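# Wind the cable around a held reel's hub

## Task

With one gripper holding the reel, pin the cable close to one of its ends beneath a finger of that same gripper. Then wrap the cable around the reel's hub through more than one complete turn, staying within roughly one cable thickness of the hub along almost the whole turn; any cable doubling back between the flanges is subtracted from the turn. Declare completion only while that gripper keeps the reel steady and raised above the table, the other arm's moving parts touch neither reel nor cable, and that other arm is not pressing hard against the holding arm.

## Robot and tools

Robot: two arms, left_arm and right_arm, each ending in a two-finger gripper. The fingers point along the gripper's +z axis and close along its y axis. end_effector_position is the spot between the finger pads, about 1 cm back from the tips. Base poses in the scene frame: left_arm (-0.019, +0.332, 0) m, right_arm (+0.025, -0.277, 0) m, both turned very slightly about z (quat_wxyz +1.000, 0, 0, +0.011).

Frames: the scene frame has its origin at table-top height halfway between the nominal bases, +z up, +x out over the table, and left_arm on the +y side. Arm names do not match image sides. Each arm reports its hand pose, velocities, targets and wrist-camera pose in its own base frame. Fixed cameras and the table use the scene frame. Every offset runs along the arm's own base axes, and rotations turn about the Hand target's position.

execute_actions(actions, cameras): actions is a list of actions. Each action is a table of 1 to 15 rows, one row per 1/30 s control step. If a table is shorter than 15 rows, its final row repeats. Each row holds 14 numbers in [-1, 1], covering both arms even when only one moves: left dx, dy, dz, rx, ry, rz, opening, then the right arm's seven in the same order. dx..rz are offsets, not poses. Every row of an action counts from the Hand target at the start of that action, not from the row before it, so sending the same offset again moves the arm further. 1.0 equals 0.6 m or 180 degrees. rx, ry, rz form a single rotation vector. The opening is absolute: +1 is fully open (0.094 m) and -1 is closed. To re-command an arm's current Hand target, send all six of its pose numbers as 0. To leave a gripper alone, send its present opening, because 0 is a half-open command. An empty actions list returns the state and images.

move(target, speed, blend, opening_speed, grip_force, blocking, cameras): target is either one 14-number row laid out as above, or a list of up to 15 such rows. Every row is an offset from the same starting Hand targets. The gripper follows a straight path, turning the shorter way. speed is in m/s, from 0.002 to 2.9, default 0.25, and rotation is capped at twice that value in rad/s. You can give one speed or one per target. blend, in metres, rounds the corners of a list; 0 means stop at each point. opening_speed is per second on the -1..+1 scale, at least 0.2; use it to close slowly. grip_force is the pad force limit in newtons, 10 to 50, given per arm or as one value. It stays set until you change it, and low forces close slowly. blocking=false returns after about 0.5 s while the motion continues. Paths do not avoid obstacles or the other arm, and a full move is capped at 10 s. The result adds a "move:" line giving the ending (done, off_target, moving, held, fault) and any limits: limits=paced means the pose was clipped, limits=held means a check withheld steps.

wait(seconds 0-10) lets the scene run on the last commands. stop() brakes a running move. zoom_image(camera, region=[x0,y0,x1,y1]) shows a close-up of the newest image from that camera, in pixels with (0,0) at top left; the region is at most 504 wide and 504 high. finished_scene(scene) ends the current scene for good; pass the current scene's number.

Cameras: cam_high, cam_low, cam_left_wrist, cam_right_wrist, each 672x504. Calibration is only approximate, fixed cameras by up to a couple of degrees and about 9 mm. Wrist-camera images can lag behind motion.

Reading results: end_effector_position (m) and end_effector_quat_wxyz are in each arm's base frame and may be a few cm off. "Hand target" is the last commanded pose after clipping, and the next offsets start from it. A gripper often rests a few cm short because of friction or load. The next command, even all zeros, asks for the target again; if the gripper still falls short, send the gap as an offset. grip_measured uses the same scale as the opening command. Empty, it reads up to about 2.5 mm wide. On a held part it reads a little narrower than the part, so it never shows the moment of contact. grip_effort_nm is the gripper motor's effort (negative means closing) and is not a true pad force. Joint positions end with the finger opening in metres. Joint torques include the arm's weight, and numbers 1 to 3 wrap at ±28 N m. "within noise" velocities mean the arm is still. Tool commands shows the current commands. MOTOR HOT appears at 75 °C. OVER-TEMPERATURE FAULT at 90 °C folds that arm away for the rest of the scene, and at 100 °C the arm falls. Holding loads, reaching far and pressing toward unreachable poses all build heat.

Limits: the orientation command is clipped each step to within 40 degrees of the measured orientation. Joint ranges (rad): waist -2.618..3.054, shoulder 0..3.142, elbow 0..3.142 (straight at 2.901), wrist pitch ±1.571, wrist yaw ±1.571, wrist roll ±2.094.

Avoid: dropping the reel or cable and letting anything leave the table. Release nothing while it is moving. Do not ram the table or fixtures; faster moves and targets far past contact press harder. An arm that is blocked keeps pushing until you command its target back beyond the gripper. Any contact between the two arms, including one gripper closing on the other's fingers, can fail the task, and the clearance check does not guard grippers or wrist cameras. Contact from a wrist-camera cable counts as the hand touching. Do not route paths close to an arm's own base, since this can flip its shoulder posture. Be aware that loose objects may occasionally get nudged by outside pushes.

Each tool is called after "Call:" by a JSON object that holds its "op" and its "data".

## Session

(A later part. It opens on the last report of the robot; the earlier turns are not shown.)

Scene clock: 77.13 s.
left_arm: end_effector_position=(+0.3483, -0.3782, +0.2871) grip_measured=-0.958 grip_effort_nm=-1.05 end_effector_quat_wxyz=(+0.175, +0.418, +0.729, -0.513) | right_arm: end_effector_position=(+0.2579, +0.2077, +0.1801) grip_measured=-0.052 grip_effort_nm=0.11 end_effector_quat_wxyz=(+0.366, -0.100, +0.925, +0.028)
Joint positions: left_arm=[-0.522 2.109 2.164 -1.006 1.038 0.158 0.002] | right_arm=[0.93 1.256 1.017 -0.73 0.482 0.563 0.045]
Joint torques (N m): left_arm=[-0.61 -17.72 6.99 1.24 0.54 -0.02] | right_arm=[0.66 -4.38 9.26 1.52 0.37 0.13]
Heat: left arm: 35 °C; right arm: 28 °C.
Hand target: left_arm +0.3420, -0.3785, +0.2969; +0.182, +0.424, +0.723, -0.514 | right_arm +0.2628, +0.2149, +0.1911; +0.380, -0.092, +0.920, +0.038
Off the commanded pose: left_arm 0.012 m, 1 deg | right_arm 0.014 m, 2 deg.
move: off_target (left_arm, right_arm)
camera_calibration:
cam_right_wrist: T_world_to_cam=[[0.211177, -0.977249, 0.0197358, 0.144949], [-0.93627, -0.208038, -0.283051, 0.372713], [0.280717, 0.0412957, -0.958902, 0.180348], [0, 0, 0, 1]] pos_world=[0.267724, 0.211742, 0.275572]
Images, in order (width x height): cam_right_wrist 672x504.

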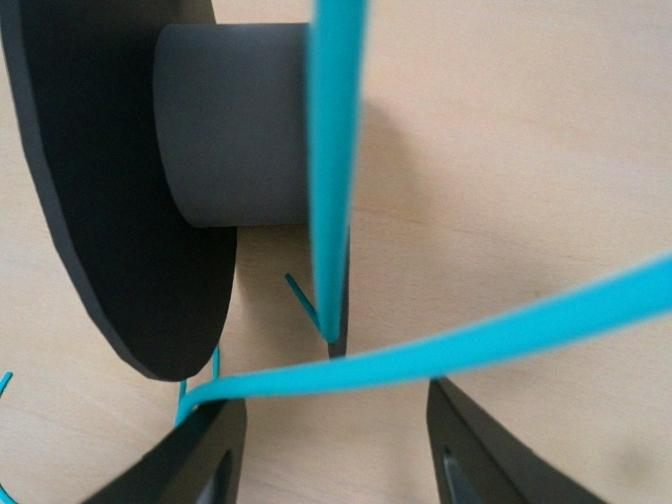

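Call:
{"op": "move", "data": {"target": [0,0,-0.03,0,0,0,-1,-0.033,-0.01,-0.029,0.0164,-0.0817,0,-0.05], "speed": 0.08, "cameras": ["cam_right_wrist","cam_low","cam_high"]}}

Call:
{"op": "zoom_image", "data": {"camera": "cam_low", "region": [160, 90, 360, 370]}}

Scene clock: 80.77 s.
left_arm: end_effector_position=(+0.3513, -0.3799, +0.2660) grip_measured=-0.958 grip_effort_nm=-1.06 end_effector_quat_wxyz=(+0.173, +0.417, +0.730, -0.513) | right_arm: end_effector_position=(+0.2444, +0.2105, +0.1707) grip_measured=-0.052 grip_effort_nm=0.11 end_effector_quat_wxyz=(+0.488, -0.088, +0.867, +0.046)
Joint positions: left_arm=[-0.522 2.101 2.068 -0.922 1.038 0.157 0.002] | right_arm=[1.089 1.117 0.707 -0.36 0.73 0.567 0.045]
Joint torques (N m): left_arm=[-0.61 -19.4 5.97 1.24 0.53 -0.01] | right_arm=[0.65 -5.64 5.63 1.74 0.45 -0.06]
Motor temperatures (°C): left_arm=[20 32 35 32 22 21 27] | right_arm=[22 20 28 26 22 23 21]
Heat: left arm: 35 °C; right arm: 28 °C.
Hand target: left_arm +0.3420, -0.3785, +0.2790; +0.182, +0.424, +0.723, -0.514 | right_arm +0.2430, +0.2089, +0.1736; +0.497, -0.086, +0.862, +0.049
Off the commanded pose: left_arm 0.016 m, 2 deg | right_arm 0.004 m, 1 deg.
move: off_target (left_arm)
camera_calibration:
cam_right_wrist: T_world_to_cam=[[0.203607, -0.979034, 0.00602157, 0.155319], [-0.828442, -0.17556, -0.531848, 0.367266], [0.521754, 0.1033, -0.846818, 0.0838766], [0, 0, 0, 1]] pos_world=[0.228871, 0.207875, 0.265422]
Images, in order (width x height): cam_high 672x504, cam_low 672x504, cam_right_wrist 672x504.

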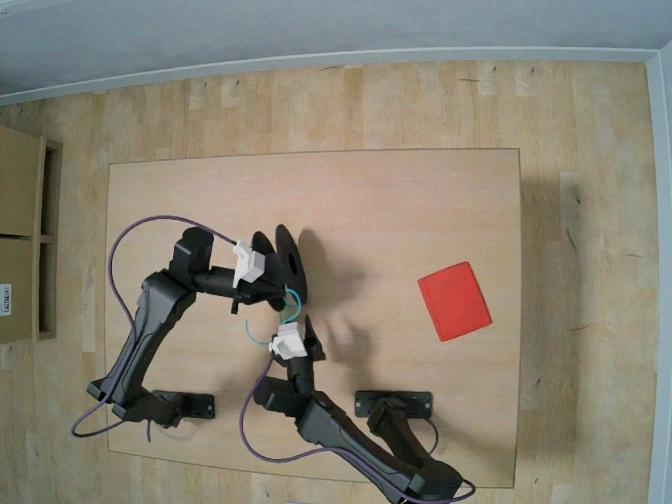

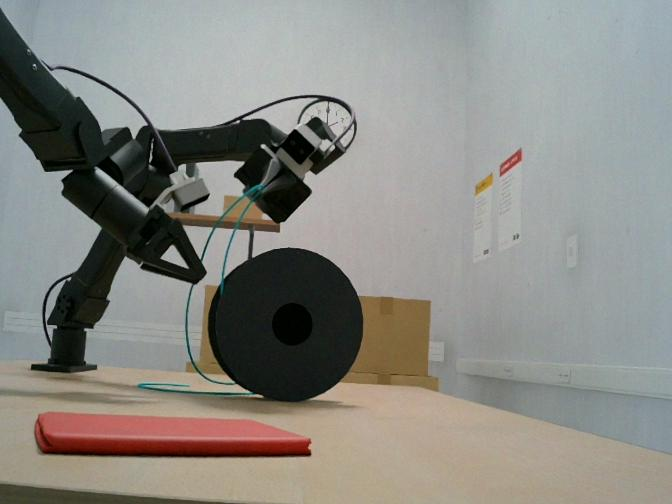

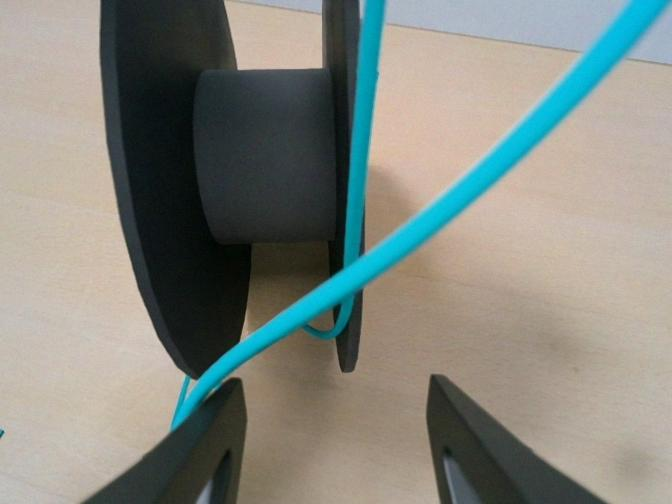

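Scaled by 1.800 from the camera's 672x504 image, which has a finer 960x720 frame.

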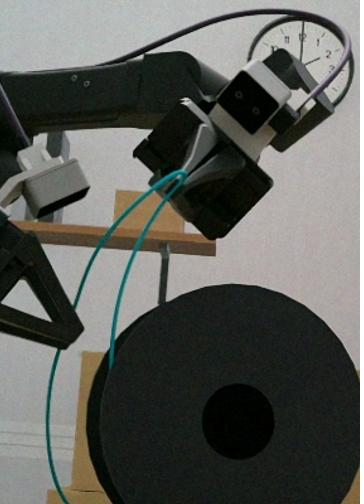

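Call:
{"op": "move", "data": {"target": [0,0,0,0,0,0,-1,0.06,0.004,-0.037,0,0,0,-0.05], "speed": 0.08, "cameras": ["cam_right_wrist","cam_low"]}}

Call:
{"op": "zoom_image", "data": {"camera": "cam_low", "region": [160, 90, 360, 370]}}

Scene clock: 82.57 s.
left_arm: end_effector_position=(+0.3513, -0.3799, +0.2660) grip_measured=-0.958 grip_effort_nm=-1.05 end_effector_quat_wxyz=(+0.173, +0.417, +0.730, -0.513) | right_arm: end_effector_position=(+0.2777, +0.2139, +0.1568) grip_measured=-0.052 grip_effort_nm=0.11 end_effector_quat_wxyz=(+0.498, -0.086, +0.861, +0.054)
Joint positions: left_arm=[-0.522 2.101 2.068 -0.922 1.038 0.157 0.002] | right_arm=[0.964 1.199 0.66 -0.13 0.637 0.448 0.045]
Joint torques (N m): left_arm=[-0.59 -19.36 6.05 1.23 0.52 0] | right_arm=[-0.69 -4 5.68 1.94 0.28 -0.05]
Heat: left arm: 35 °C; right arm: 28 °C.
Hand target: left_arm +0.3419, -0.3785, +0.2790; +0.182, +0.424, +0.723, -0.514 | right_arm +0.2790, +0.2112, +0.1515; +0.497, -0.086, +0.862, +0.049
Off the commanded pose: left_arm 0.016 m, 2 deg | right_arm 0.006 m, 1 deg.
move: off_target (left_arm)
camera_calibration:
cam_right_wrist: T_world_to_cam=[[0.208831, -0.977928, -0.00673798, 0.152322], [-0.816531, -0.170566, -0.551528, 0.38671], [0.538206, 0.120678, -0.834129, 0.0441706], [0, 0, 0, 1]] pos_world=[0.260178, 0.209589, 0.251152]
Images, in order (width x height): cam_low 672x504, cam_right_wrist 672x504.

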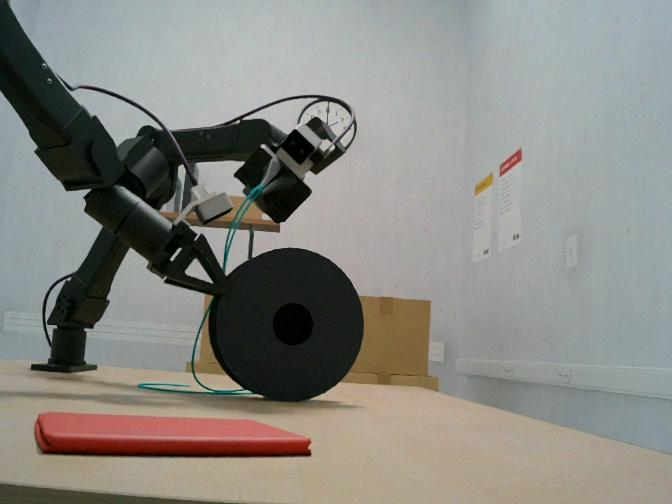

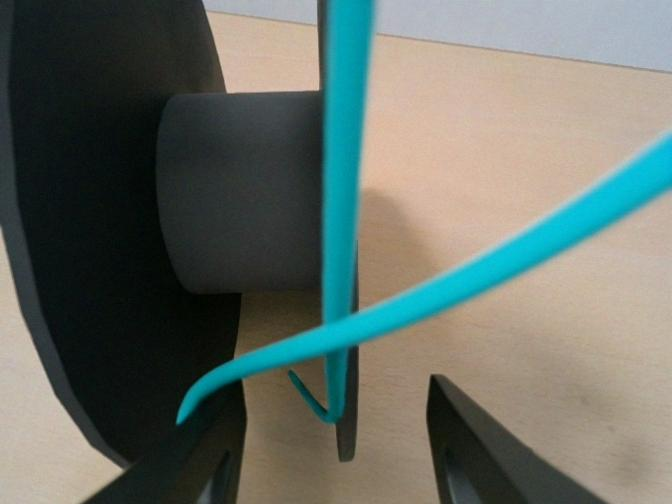

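Scaled by 1.800 from the camera's 672x504 image, which has a finer 960x720 frame.

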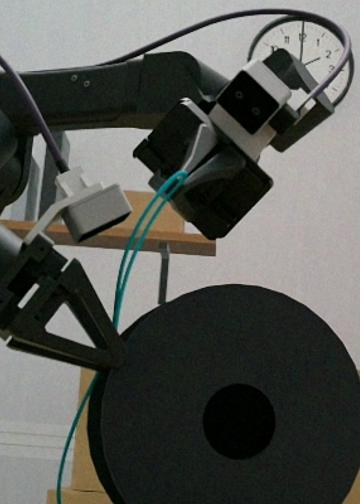

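Call:
{"op": "move", "data": {"target": [0,0,0,0,0,0,-1,0.036,0.01,-0.022,0,0,0,-0.05], "speed": 0.06, "cameras": ["cam_right_wrist","cam_low"]}}

Call:
{"op": "zoom_image", "data": {"camera": "cam_low", "region": [160, 90, 360, 370]}}

Scene clock: 84.27 s.
left_arm: end_effector_position=(+0.3516, -0.3799, +0.2659) grip_measured=-0.958 grip_effort_nm=-1.05 end_effector_quat_wxyz=(+0.174, +0.417, +0.730, -0.512) | right_arm: end_effector_position=(+0.2989, +0.2193, +0.1424) grip_measured=-0.052 grip_effort_nm=0.11 end_effector_quat_wxyz=(+0.497, -0.087, +0.862, +0.052)
Joint positions: left_arm=[-0.522 2.101 2.068 -0.92 1.037 0.157 0.002] | right_arm=[0.904 1.299 0.66 -0.008 0.591 0.403 0.045]
Joint torques (N m): left_arm=[-0.59 -19.36 5.97 1.23 0.54 0] | right_arm=[-0.7 -4.66 5.85 1.97 0.23 -0.05]
Heat: left arm: 35 °C; right arm: 28 °C.
Hand target: left_arm +0.3420, -0.3785, +0.2790; +0.182, +0.424, +0.723, -0.514 | right_arm +0.3006, +0.2172, +0.1383; +0.497, -0.086, +0.862, +0.049
Off the commanded pose: left_arm 0.016 m, 2 deg | right_arm 0.005 m, 0 deg.
move: off_target (left_arm)
camera_calibration:
cam_right_wrist: T_world_to_cam=[[0.208005, -0.978121, -0.00377075, 0.1529], [-0.817402, -0.171707, -0.549882, 0.397368], [0.537203, 0.11746, -0.835234, 0.0212727], [0, 0, 0, 1]] pos_world=[0.281578, 0.215287, 0.23685]
Images, in order (width x height): cam_low 672x504, cam_right_wrist 672x504.

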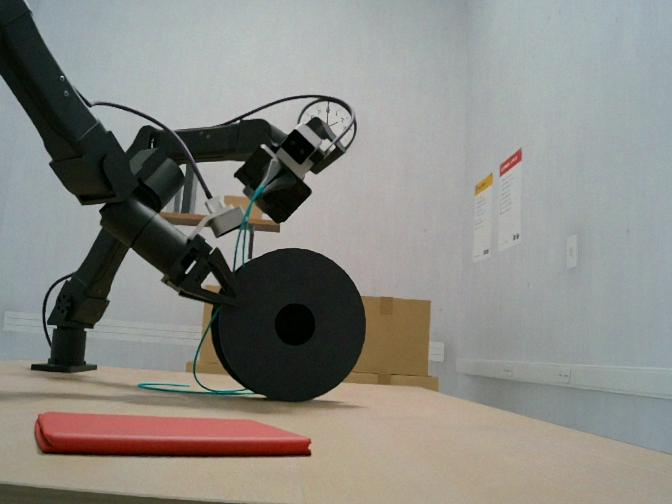

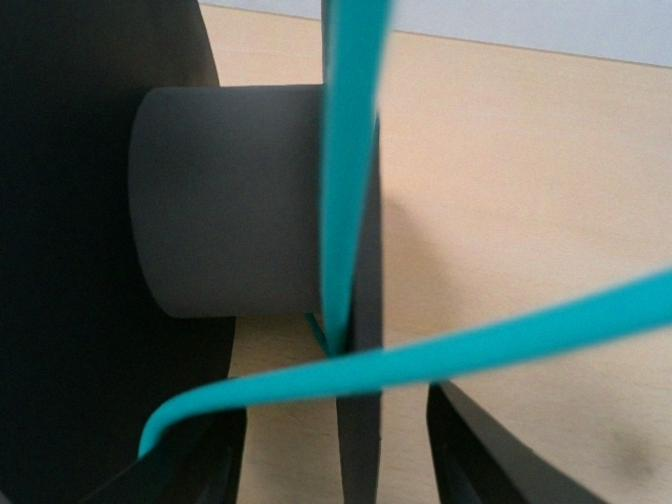

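Scaled by 1.800 from the camera's 672x504 image, which has a finer 960x720 frame.

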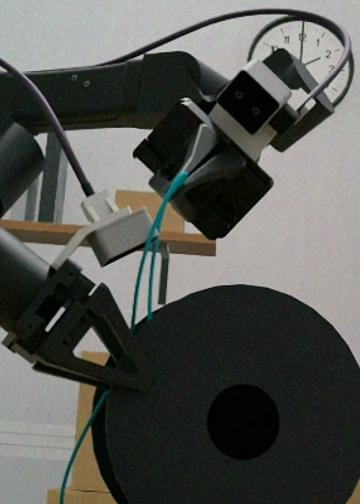

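Call:
{"op": "move", "data": {"target": [0,0,0,0,0,0,-1,0.021,0.006,-0.013,0,0,0,-0.05], "speed": 0.05, "cameras": ["cam_right_wrist","cam_low"]}}

Call:
{"op": "zoom_image", "data": {"camera": "cam_low", "region": [160, 90, 360, 370]}}

Call:
{"op": "zoom_image", "data": {"camera": "cam_right_wrist", "region": [220, 250, 480, 504]}}

Scene clock: 86.13 s.
left_arm: end_effector_position=(+0.3517, -0.3799, +0.2659) grip_measured=-0.958 grip_effort_nm=-1.05 end_effector_quat_wxyz=(+0.174, +0.417, +0.730, -0.512) | right_arm: end_effector_position=(+0.3100, +0.2216, +0.1316) grip_measured=-0.052 grip_effort_nm=0.11 end_effector_quat_wxyz=(+0.495, -0.088, +0.863, +0.050)
Joint positions: left_arm=[-0.522 2.101 2.068 -0.92 1.036 0.157 0.002] | right_arm=[0.875 1.36 0.66 0.057 0.567 0.381 0.045]
Joint torques (N m): left_arm=[-0.59 -19.41 5.98 1.21 0.54 -0.01] | right_arm=[-0.75 -4.97 6.37 1.95 0.23 -0.04]
Heat: left arm: 35 °C; right arm: 28 °C.
Hand target: left_arm +0.3420, -0.3785, +0.2790; +0.182, +0.424, +0.723, -0.514 | right_arm +0.3132, +0.2208, +0.1305; +0.497, -0.086, +0.862, +0.049
Off the commanded pose: left_arm 0.016 m, 2 deg | right_arm 0.003 m, 0 deg.
move: off_target (left_arm)
camera_calibration:
cam_right_wrist: T_world_to_cam=[[0.208365, -0.978051, 0.00115322, 0.152048], [-0.819957, -0.175327, -0.544915, 0.401874], [0.533156, 0.112595, -0.838491, 0.00874323], [0, 0, 0, 1]] pos_world=[0.293176, 0.218185, 0.226143]
Images, in order (width x height): cam_low 672x504, cam_right_wrist 672x504.

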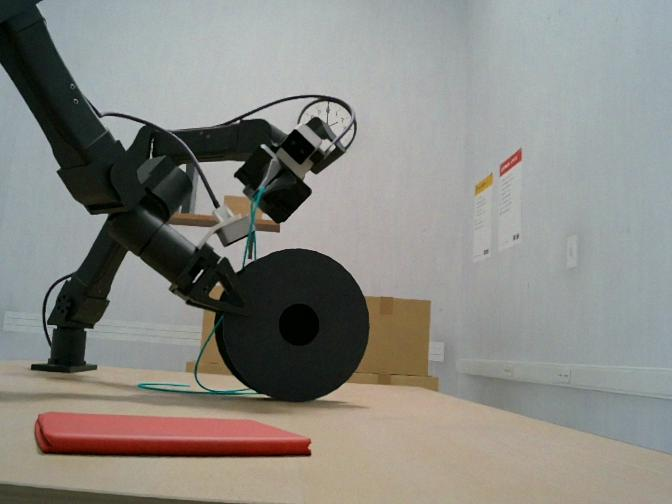

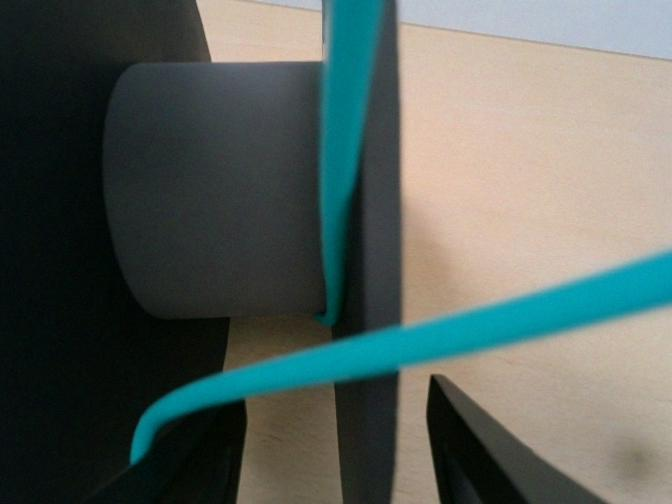

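Scaled by 1.800 from the camera's 672x504 image, which has a finer 960x720 frame.

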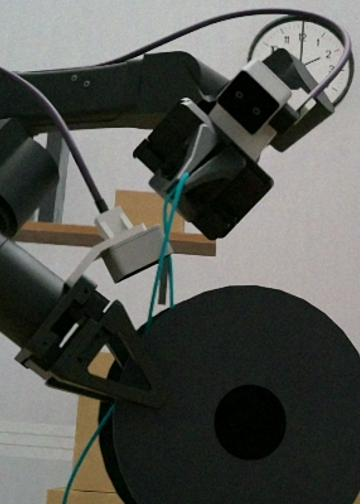

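Scaled by 1.938 from the camera's 672x504 image, which has a finer 960x720 frame.

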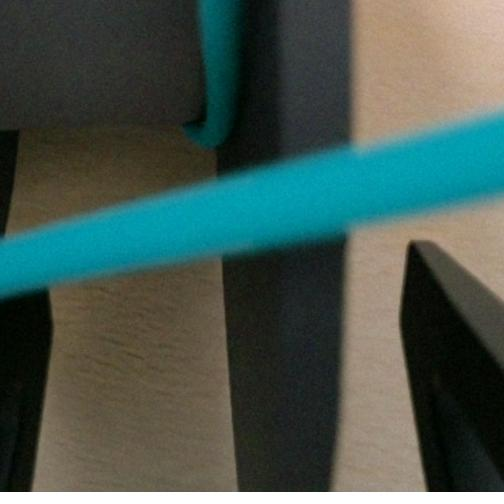

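Call:
{"op": "move", "data": {"target": [[0,0,0,0,0,0,-1,-0.01,-0.003,0.01,0.0274,-0.1361,0,-0.05],[0,0,-0.05,0,0,0,-1,-0.01,-0.003,0.01,0.0274,-0.1361,0,-0.05]], "speed": 0.08, "cameras": ["cam_right_wrist","cam_low"]}}

Call:
{"op": "zoom_image", "data": {"camera": "cam_low", "region": [160, 90, 360, 370]}}

Call:
{"op": "zoom_image", "data": {"camera": "cam_right_wrist", "region": [220, 250, 480, 504]}}

Scene clock: 91.67 s.
left_arm: end_effector_position=(+0.3510, -0.3795, +0.2366) grip_measured=-0.958 grip_effort_nm=-1.05 end_effector_quat_wxyz=(+0.174, +0.417, +0.731, -0.512) | right_arm: end_effector_position=(+0.3102, +0.2190, +0.1421) grip_measured=-0.052 grip_effort_nm=0.11 end_effector_quat_wxyz=(+0.674, -0.068, +0.732, +0.069)
Joint positions: left_arm=[-0.522 2.077 1.914 -0.79 1.036 0.157 0.002] | right_arm=[0.938 1.611 0.328 1.172 0.74 0.085 0.045]
Joint torques (N m): left_arm=[-0.58 -19.17 6.09 1.24 0.56 -0.02] | right_arm=[0.69 -4.92 3.58 2.16 0.12 -0.01]
Heat: left arm: 35 °C; right arm: 28 °C.
Hand target: left_arm +0.3420, -0.3785, +0.2490; +0.182, +0.424, +0.723, -0.514 | right_arm +0.3072, +0.2191, +0.1365; +0.672, -0.073, +0.734, +0.067
Off the commanded pose: left_arm 0.015 m, 2 deg | right_arm 0.006 m, 1 deg.
move: off_target (left_arm)
camera_calibration:
cam_right_wrist: T_world_to_cam=[[0.198109, -0.980152, -0.00744878, 0.154299], [-0.510118, -0.0966103, -0.854661, 0.337879], [0.836978, 0.173116, -0.519133, -0.135137], [0, 0, 0, 1]] pos_world=[0.254897, 0.207273, 0.219768]
Images, in order (width x height): cam_low 672x504, cam_right_wrist 672x504.

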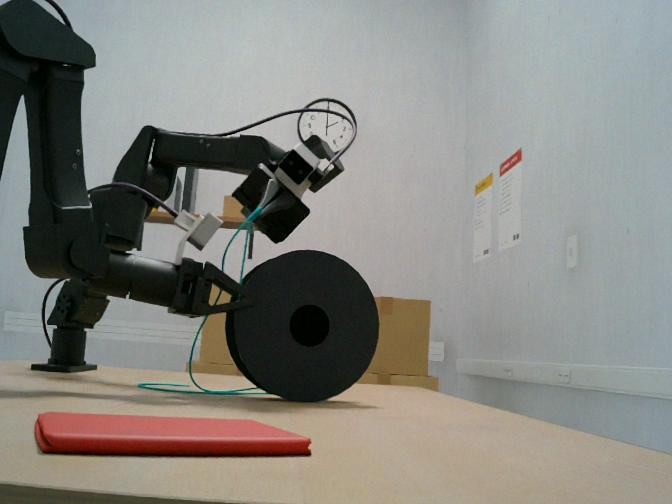

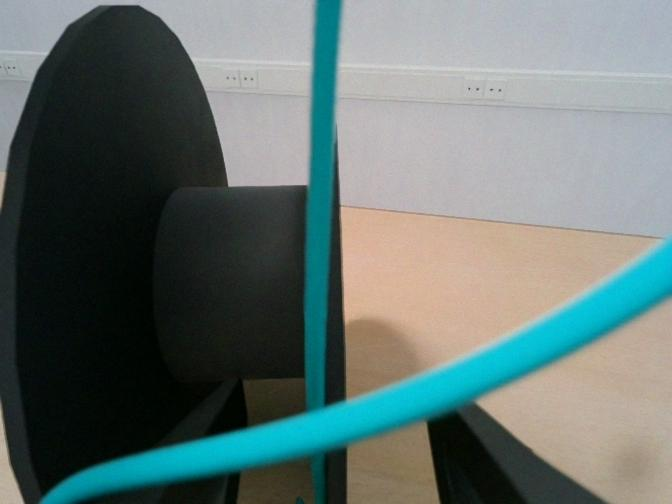

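Scaled by 1.800 from the camera's 672x504 image, which has a finer 960x720 frame.

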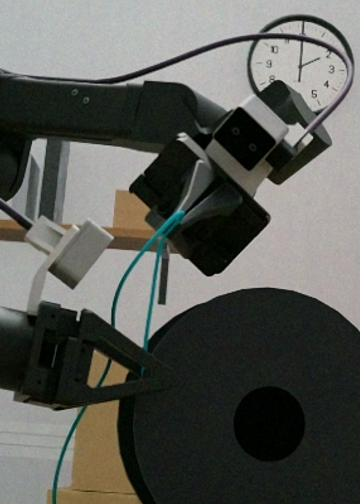

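Scaled by 1.938 from the camera's 672x504 image, which has a finer 960x720 frame.

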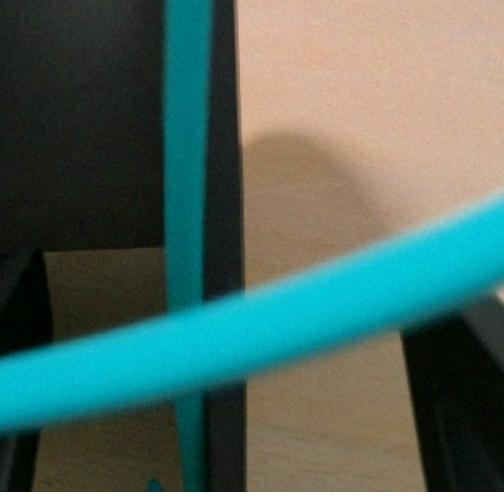

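Call:
{"op": "move", "data": {"target": [0,0,0,0,0,0,-1,0,0,0,0,0,0,-1], "opening_speed": 0.5, "cameras": ["cam_right_wrist","cam_low","cam_high"]}}

Call:
{"op": "zoom_image", "data": {"camera": "cam_low", "region": [160, 90, 360, 370]}}

Call:
{"op": "zoom_image", "data": {"camera": "cam_right_wrist", "region": [220, 250, 480, 504]}}

Scene clock: 94.27 s.
left_arm: end_effector_position=(+0.3512, -0.3796, +0.2367) grip_measured=-0.958 grip_effort_nm=-1.05 end_effector_quat_wxyz=(+0.175, +0.418, +0.730, -0.512) | right_arm: end_effector_position=(+0.3101, +0.2192, +0.1423) grip_measured=-0.857 grip_effort_nm=-1.04 end_effector_quat_wxyz=(+0.674, -0.068, +0.732, +0.070)
Joint positions: left_arm=[-0.522 2.077 1.914 -0.789 1.036 0.157 0.002] | right_arm=[0.939 1.611 0.328 1.174 0.741 0.084 0.007]
Joint torques (N m): left_arm=[-0.54 -19.15 6.11 1.23 0.56 -0.02] | right_arm=[0.66 -4.94 3.54 2.15 0.11 -0.02]
Heat: left arm: 35 °C; right arm: 28 °C.
Hand target: left_arm +0.3420, -0.3785, +0.2490; +0.182, +0.424, +0.723, -0.514 | right_arm +0.3072, +0.2191, +0.1365; +0.672, -0.073, +0.734, +0.067
Off the commanded pose: left_arm 0.015 m, 1 deg | right_arm 0.006 m, 1 deg.
move: off_target (left_arm)
camera_calibration:
cam_right_wrist: T_world_to_cam=[[0.198591, -0.980054, -0.00743288, 0.15439], [-0.509283, -0.0967118, -0.855148, 0.337884], [0.837372, 0.17361, -0.518331, -0.135279], [0, 0, 0, 1]] pos_world=[0.254697, 0.207474, 0.219969]
Images, in order (width x height): cam_high 672x504, cam_low 672x504, cam_right_wrist 672x504.

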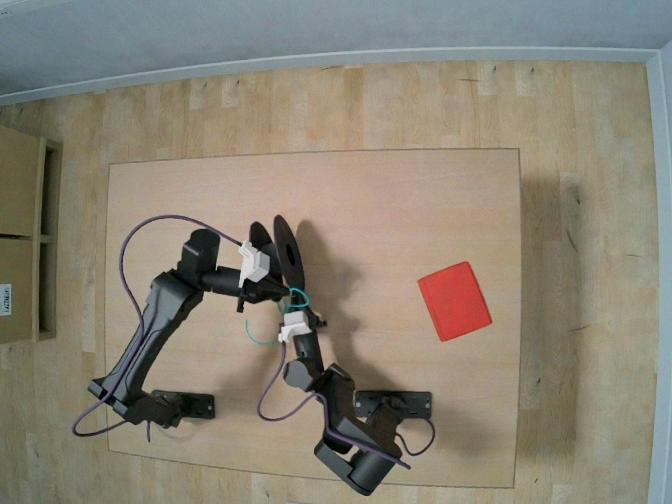

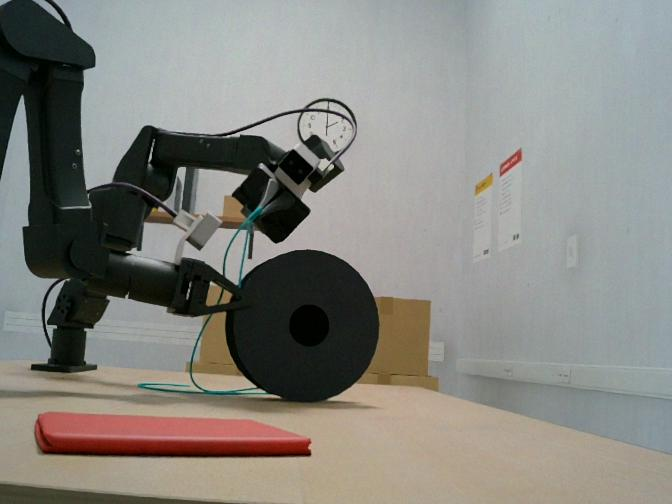

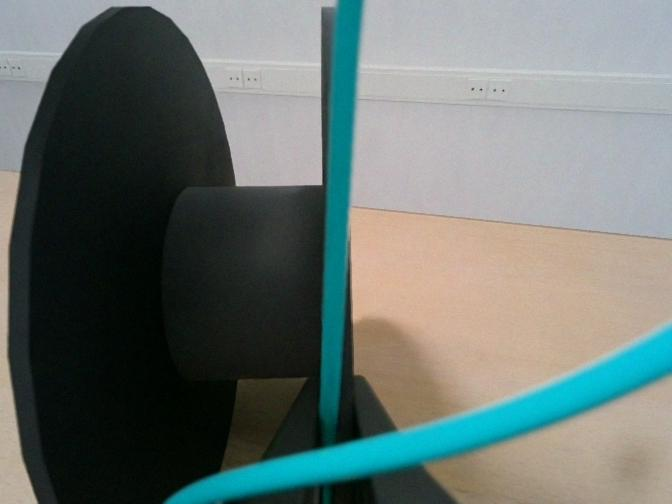

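Scaled by 1.800 from the camera's 672x504 image, which has a finer 960x720 frame.

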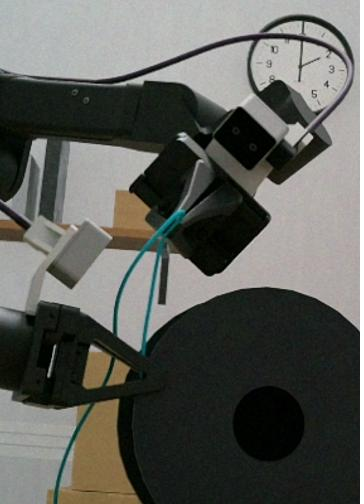

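Scaled by 1.938 from the camera's 672x504 image, which has a finer 960x720 frame.

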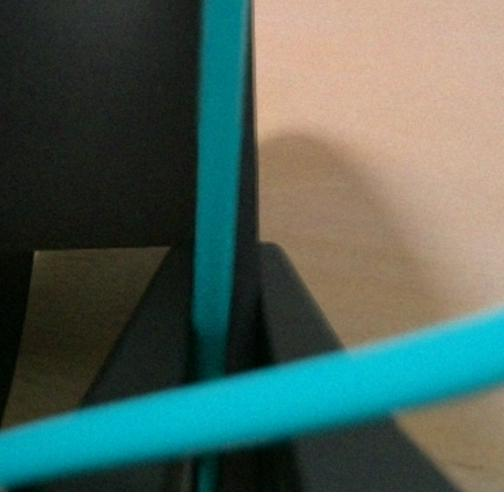

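Call:
{"op": "move", "data": {"target": [-0.03,0,0.33,0,0,0,-1,-0.03,0,0.35,0,0,0,-1], "speed": 0.08, "cameras": ["cam_right_wrist","cam_low","cam_high","cam_left_wrist"]}}

Call:
{"op": "zoom_image", "data": {"camera": "cam_low", "region": [130, 0, 400, 270]}}

Call:
{"op": "zoom_image", "data": {"camera": "cam_high", "region": [200, 200, 360, 380]}}

Scene clock: 99.10 s.
left_arm: end_effector_position=(+0.3400, -0.3799, +0.4141) grip_measured=-0.958 grip_effort_nm=-1.06 end_effector_quat_wxyz=(+0.221, +0.356, +0.730, -0.540) | right_arm: end_effector_position=(+0.2931, +0.2204, +0.3211) grip_measured=-0.859 grip_effort_nm=-1.05 end_effector_quat_wxyz=(+0.656, -0.096, +0.747, +0.041)
Joint positions: left_arm=[-0.54 2.239 2.837 -1.233 1.002 -0.173 0.002] | right_arm=[1.004 1.097 0.88 0.02 0.804 0.078 0.007]
Joint torques (N m): left_arm=[-0.75 -18.02 8.77 1.74 0.7 -0.06] | right_arm=[0.76 -6.3 10.28 2.03 0.17 0.18]
Heat: left arm: 35 °C; right arm: 28 °C.
Hand target: left_arm +0.3240, -0.3785, +0.4470; +0.182, +0.424, +0.723, -0.514 | right_arm +0.2892, +0.2191, +0.3466; +0.672, -0.073, +0.734, +0.067
Off the commanded pose: left_arm 0.037 m, 9 deg | right_arm 0.026 m, 5 deg.
elbow stopped short (left arm): the move would have taken joint 3 (elbow) straighter than the controller allows.
move: off_target (left_arm, right_arm)
camera_calibration:
cam_left_wrist: T_world_to_cam=[[-0.755745, -0.180504, 0.629498, -0.0711591], [-0.571657, 0.650777, -0.499698, 0.685375], [-0.319465, -0.737501, -0.595008, 0.165783], [0, 0, 0, 1]] pos_world=[0.390983, -0.336606, 0.485917]
cam_right_wrist: T_world_to_cam=[[0.202546, -0.976979, 0.0669798, 0.134529], [-0.542681, -0.168916, -0.822779, 0.497572], [0.815152, 0.130302, -0.564401, 0.00216937], [0, 0, 0, 1]] pos_world=[0.241006, 0.215198, 0.401605]

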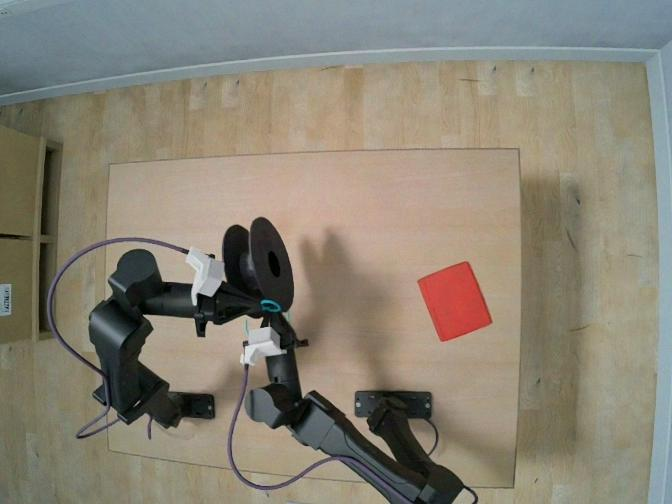

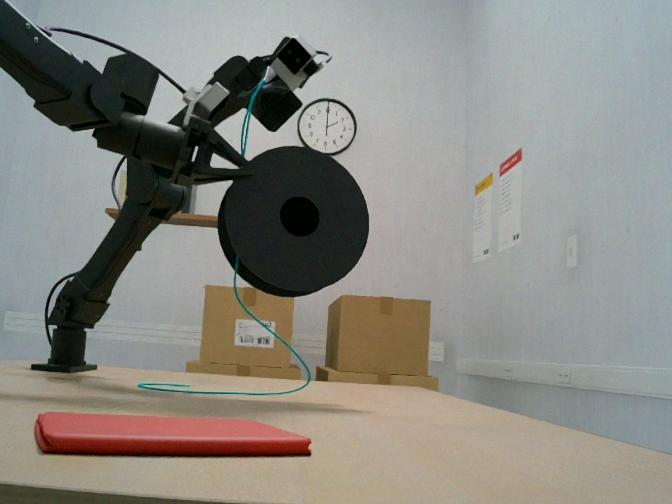

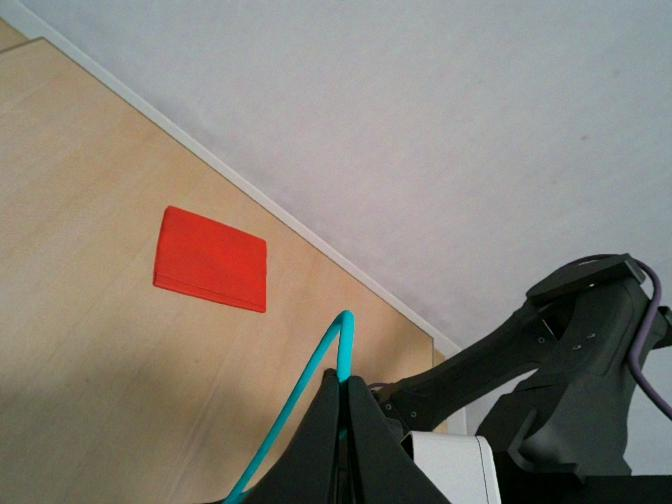

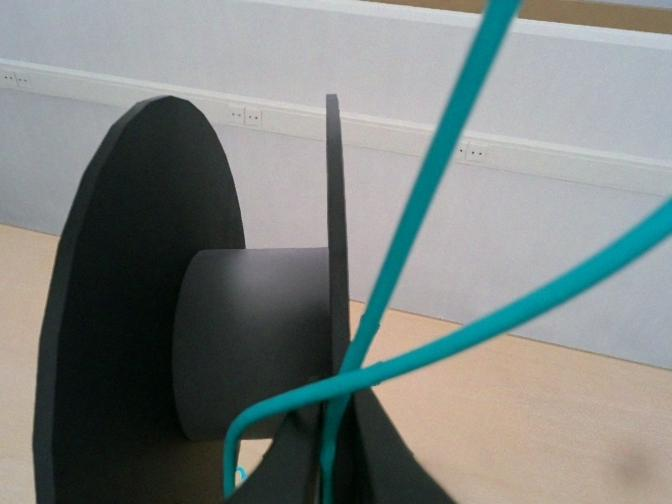

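Scaled by 1.867 from the camera's 672x504 image, which has a finer 960x720 frame.

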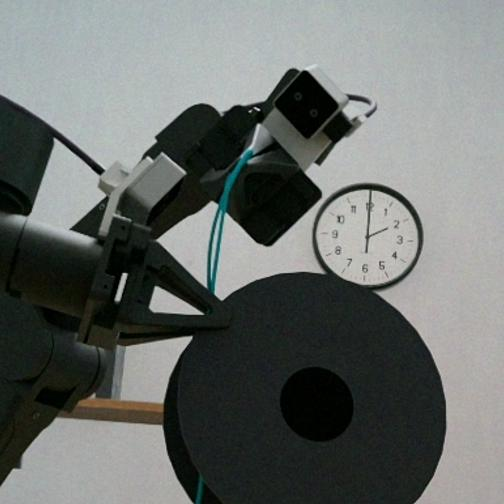

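Scaled by 2.800 from the camera's 672x504 image, which has a finer 960x720 frame.

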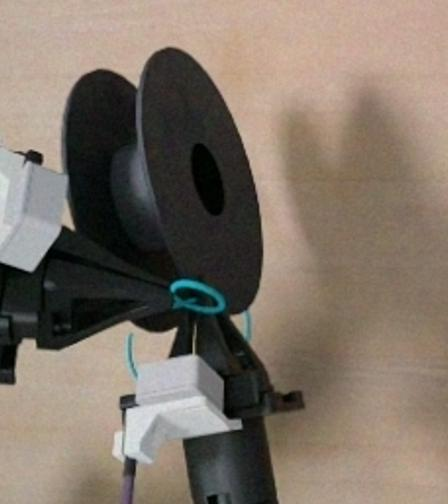

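Call:
{"op": "move", "data": {"target": [[-0.02,0.15,-0.06,0,0,0,-1,0,0,0,0,0,0,-1]], "speed": 0.1, "cameras": ["cam_right_wrist","cam_low","cam_high","cam_left_wrist"]}}

Call:
{"op": "zoom_image", "data": {"camera": "cam_high", "region": [180, 200, 340, 380]}}

Scene clock: 104.00 s.
left_arm: end_effector_position=(+0.3273, -0.2968, +0.3902) grip_measured=-0.958 grip_effort_nm=-1.05 end_effector_quat_wxyz=(+0.206, +0.394, +0.736, -0.510) | right_arm: end_effector_position=(+0.2911, +0.2244, +0.3191) grip_measured=-0.859 grip_effort_nm=-1.05 end_effector_quat_wxyz=(+0.653, -0.105, +0.749, +0.046)
Joint positions: left_arm=[-0.368 2.086 2.604 -1.547 1.092 0.281 0.002] | right_arm=[1.01 1.097 0.88 0.011 0.789 0.078 0.007]
Joint torques (N m): left_arm=[1.13 -17.84 4.75 0.96 1.02 0.08] | right_arm=[0.28 -6.32 10.24 2.14 0.35 0.21]
Heat: left arm: 35 °C; right arm: 28 °C.
Hand target: left_arm +0.3121, -0.2885, +0.4109; +0.182, +0.424, +0.723, -0.514 | right_arm +0.2893, +0.2190, +0.3466; +0.672, -0.073, +0.734, +0.067
Off the commanded pose: left_arm 0.027 m, 5 deg | right_arm 0.028 m, 5 deg.
joint sent to its limit (left arm) — joint 4 (wrist pitch), lower limit. The joint targets are off in orientation, not in position.
move: off_target (left_arm, right_arm)
camera_calibration:
cam_left_wrist: T_world_to_cam=[[-0.788765, -0.186115, 0.585842, -0.0245216], [-0.516278, 0.717858, -0.467051, 0.601156], [-0.333626, -0.670851, -0.662309, 0.259523], [0, 0, 0, 1]] pos_world=[0.377606, -0.262007, 0.467021]
cam_right_wrist: T_world_to_cam=[[0.222868, -0.972249, 0.0711457, 0.130702], [-0.545012, -0.184777, -0.817814, 0.498106], [0.808265, 0.143489, -0.571068, 0.00338923], [0, 0, 0, 1]] pos_world=[0.239605, 0.218627, 0.399995]

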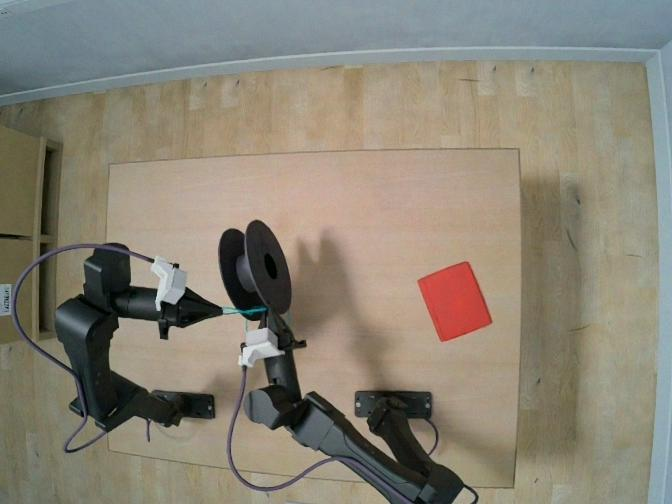

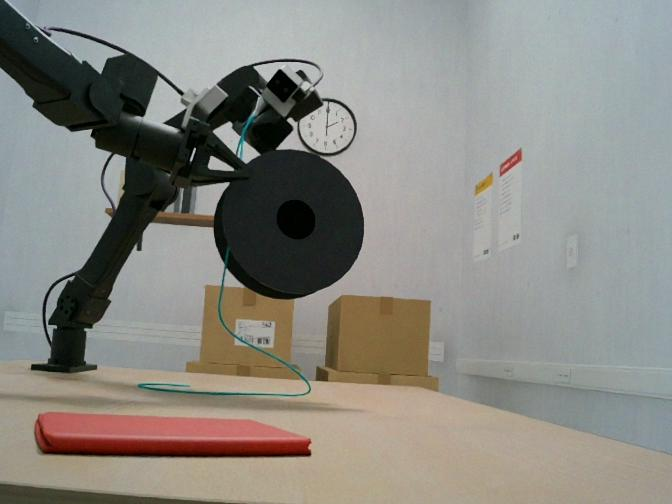

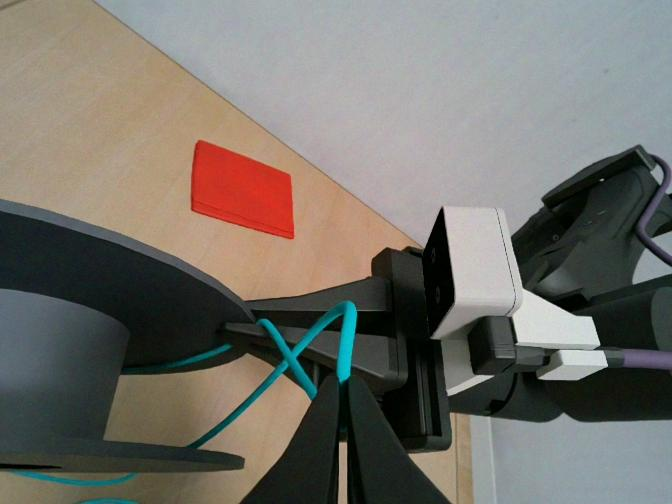

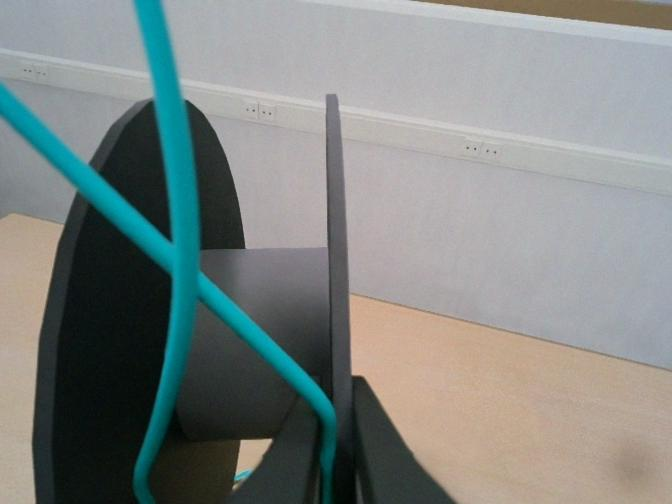

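Scaled by 2.800 from the camera's 672x504 image, which has a finer 960x720 frame.

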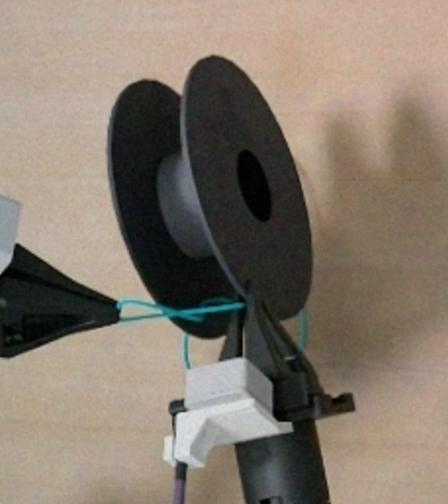

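Call:
{"op": "move", "data": {"target": [[0,0,0,0,0,0,-1,0,0,0,0,0,0,-1],[0,0,0,0,0,0,-0.3,0,0,0,0,0,0,-1],[0.02,0.2,0.07,0,0,0,-0.3,0,0,0,0,0,0,-1]], "speed": 0.12, "opening_speed": 0.7, "cameras": ["cam_right_wrist","cam_low","cam_high","cam_left_wrist"]}}

Scene clock: 108.17 s.
left_arm: end_effector_position=(+0.3349, -0.1686, +0.4458) grip_measured=-0.302 grip_effort_nm=0.09 end_effector_quat_wxyz=(+0.333, +0.312, +0.723, -0.518) | right_arm: end_effector_position=(+0.2909, +0.2226, +0.3152) grip_measured=-0.859 grip_effort_nm=-1.05 end_effector_quat_wxyz=(+0.648, -0.109, +0.753, +0.038)
Joint positions: left_arm=[0.01 1.833 2.362 -1.547 1.284 0.406 0.033] | right_arm=[1.01 1.097 0.88 -0.01 0.796 0.078 0.007]
Joint torques (N m): left_arm=[0.28 -12.57 4.25 0.9 0.89 0.11] | right_arm=[0.28 -6.53 10.17 2.36 0.28 0.23]
Heat: left arm: 35 °C; right arm: 29 °C.
Hand target: left_arm +0.3241, -0.1684, +0.4529; +0.183, +0.424, +0.723, -0.514 | right_arm +0.2893, +0.2190, +0.3466; +0.672, -0.073, +0.734, +0.067
Off the commanded pose: left_arm 0.013 m, 22 deg | right_arm 0.032 m, 6 deg.
joint sent to its limit (left arm) — joint 4 (wrist pitch), lower limit. The joint targets are off in orientation, not in position.
move: off_target (left_arm, right_arm); target 2's new opening was sent with left_arm's hand 0.027 m and 5 deg from that target
camera_calibration:
cam_left_wrist: T_world_to_cam=[[-0.790211, -0.283637, 0.543246, -0.0242078], [-0.60578, 0.495635, -0.622396, 0.600776], [-0.092717, -0.820912, -0.563478, 0.234866], [0, 0, 0, 1]] pos_world=[0.366585, -0.111828, 0.519413]
cam_right_wrist: T_world_to_cam=[[0.217865, -0.972107, 0.086847, 0.125741], [-0.554278, -0.19648, -0.808809, 0.496934], [0.803312, 0.128073, -0.581624, 0.00975585], [0, 0, 0, 1]] pos_world=[0.240208, 0.218622, 0.396678]

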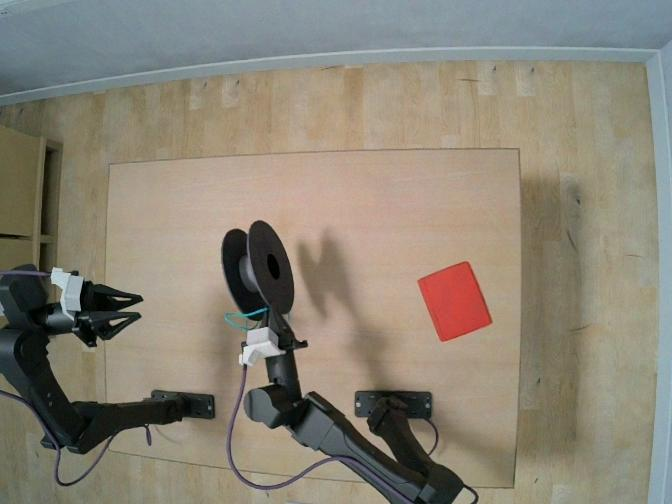

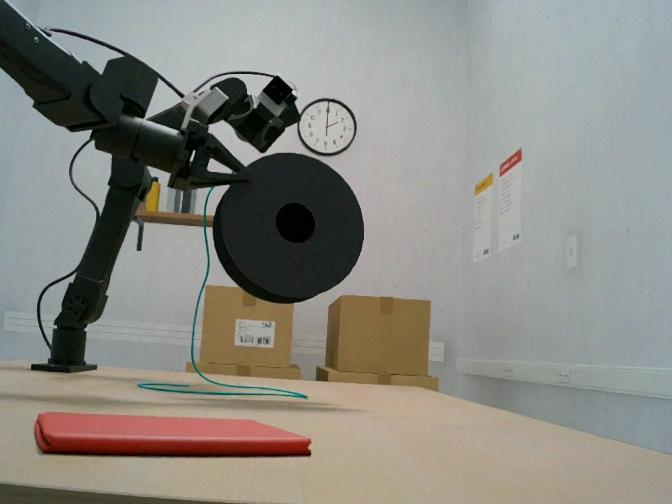

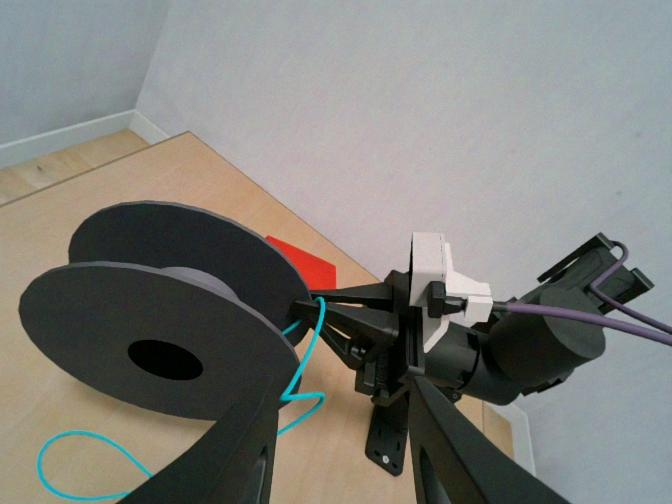

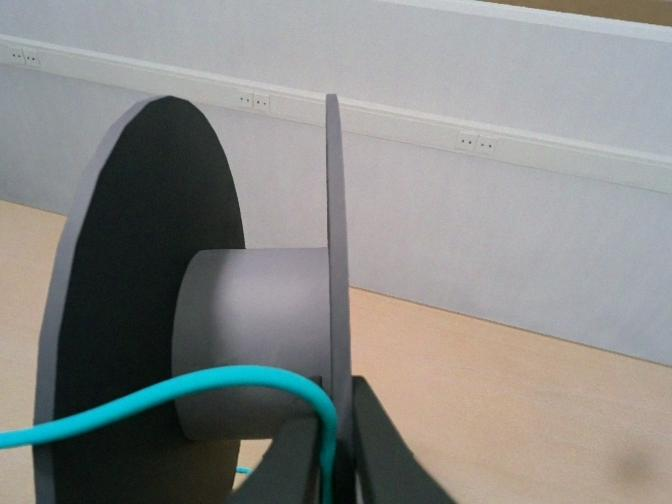

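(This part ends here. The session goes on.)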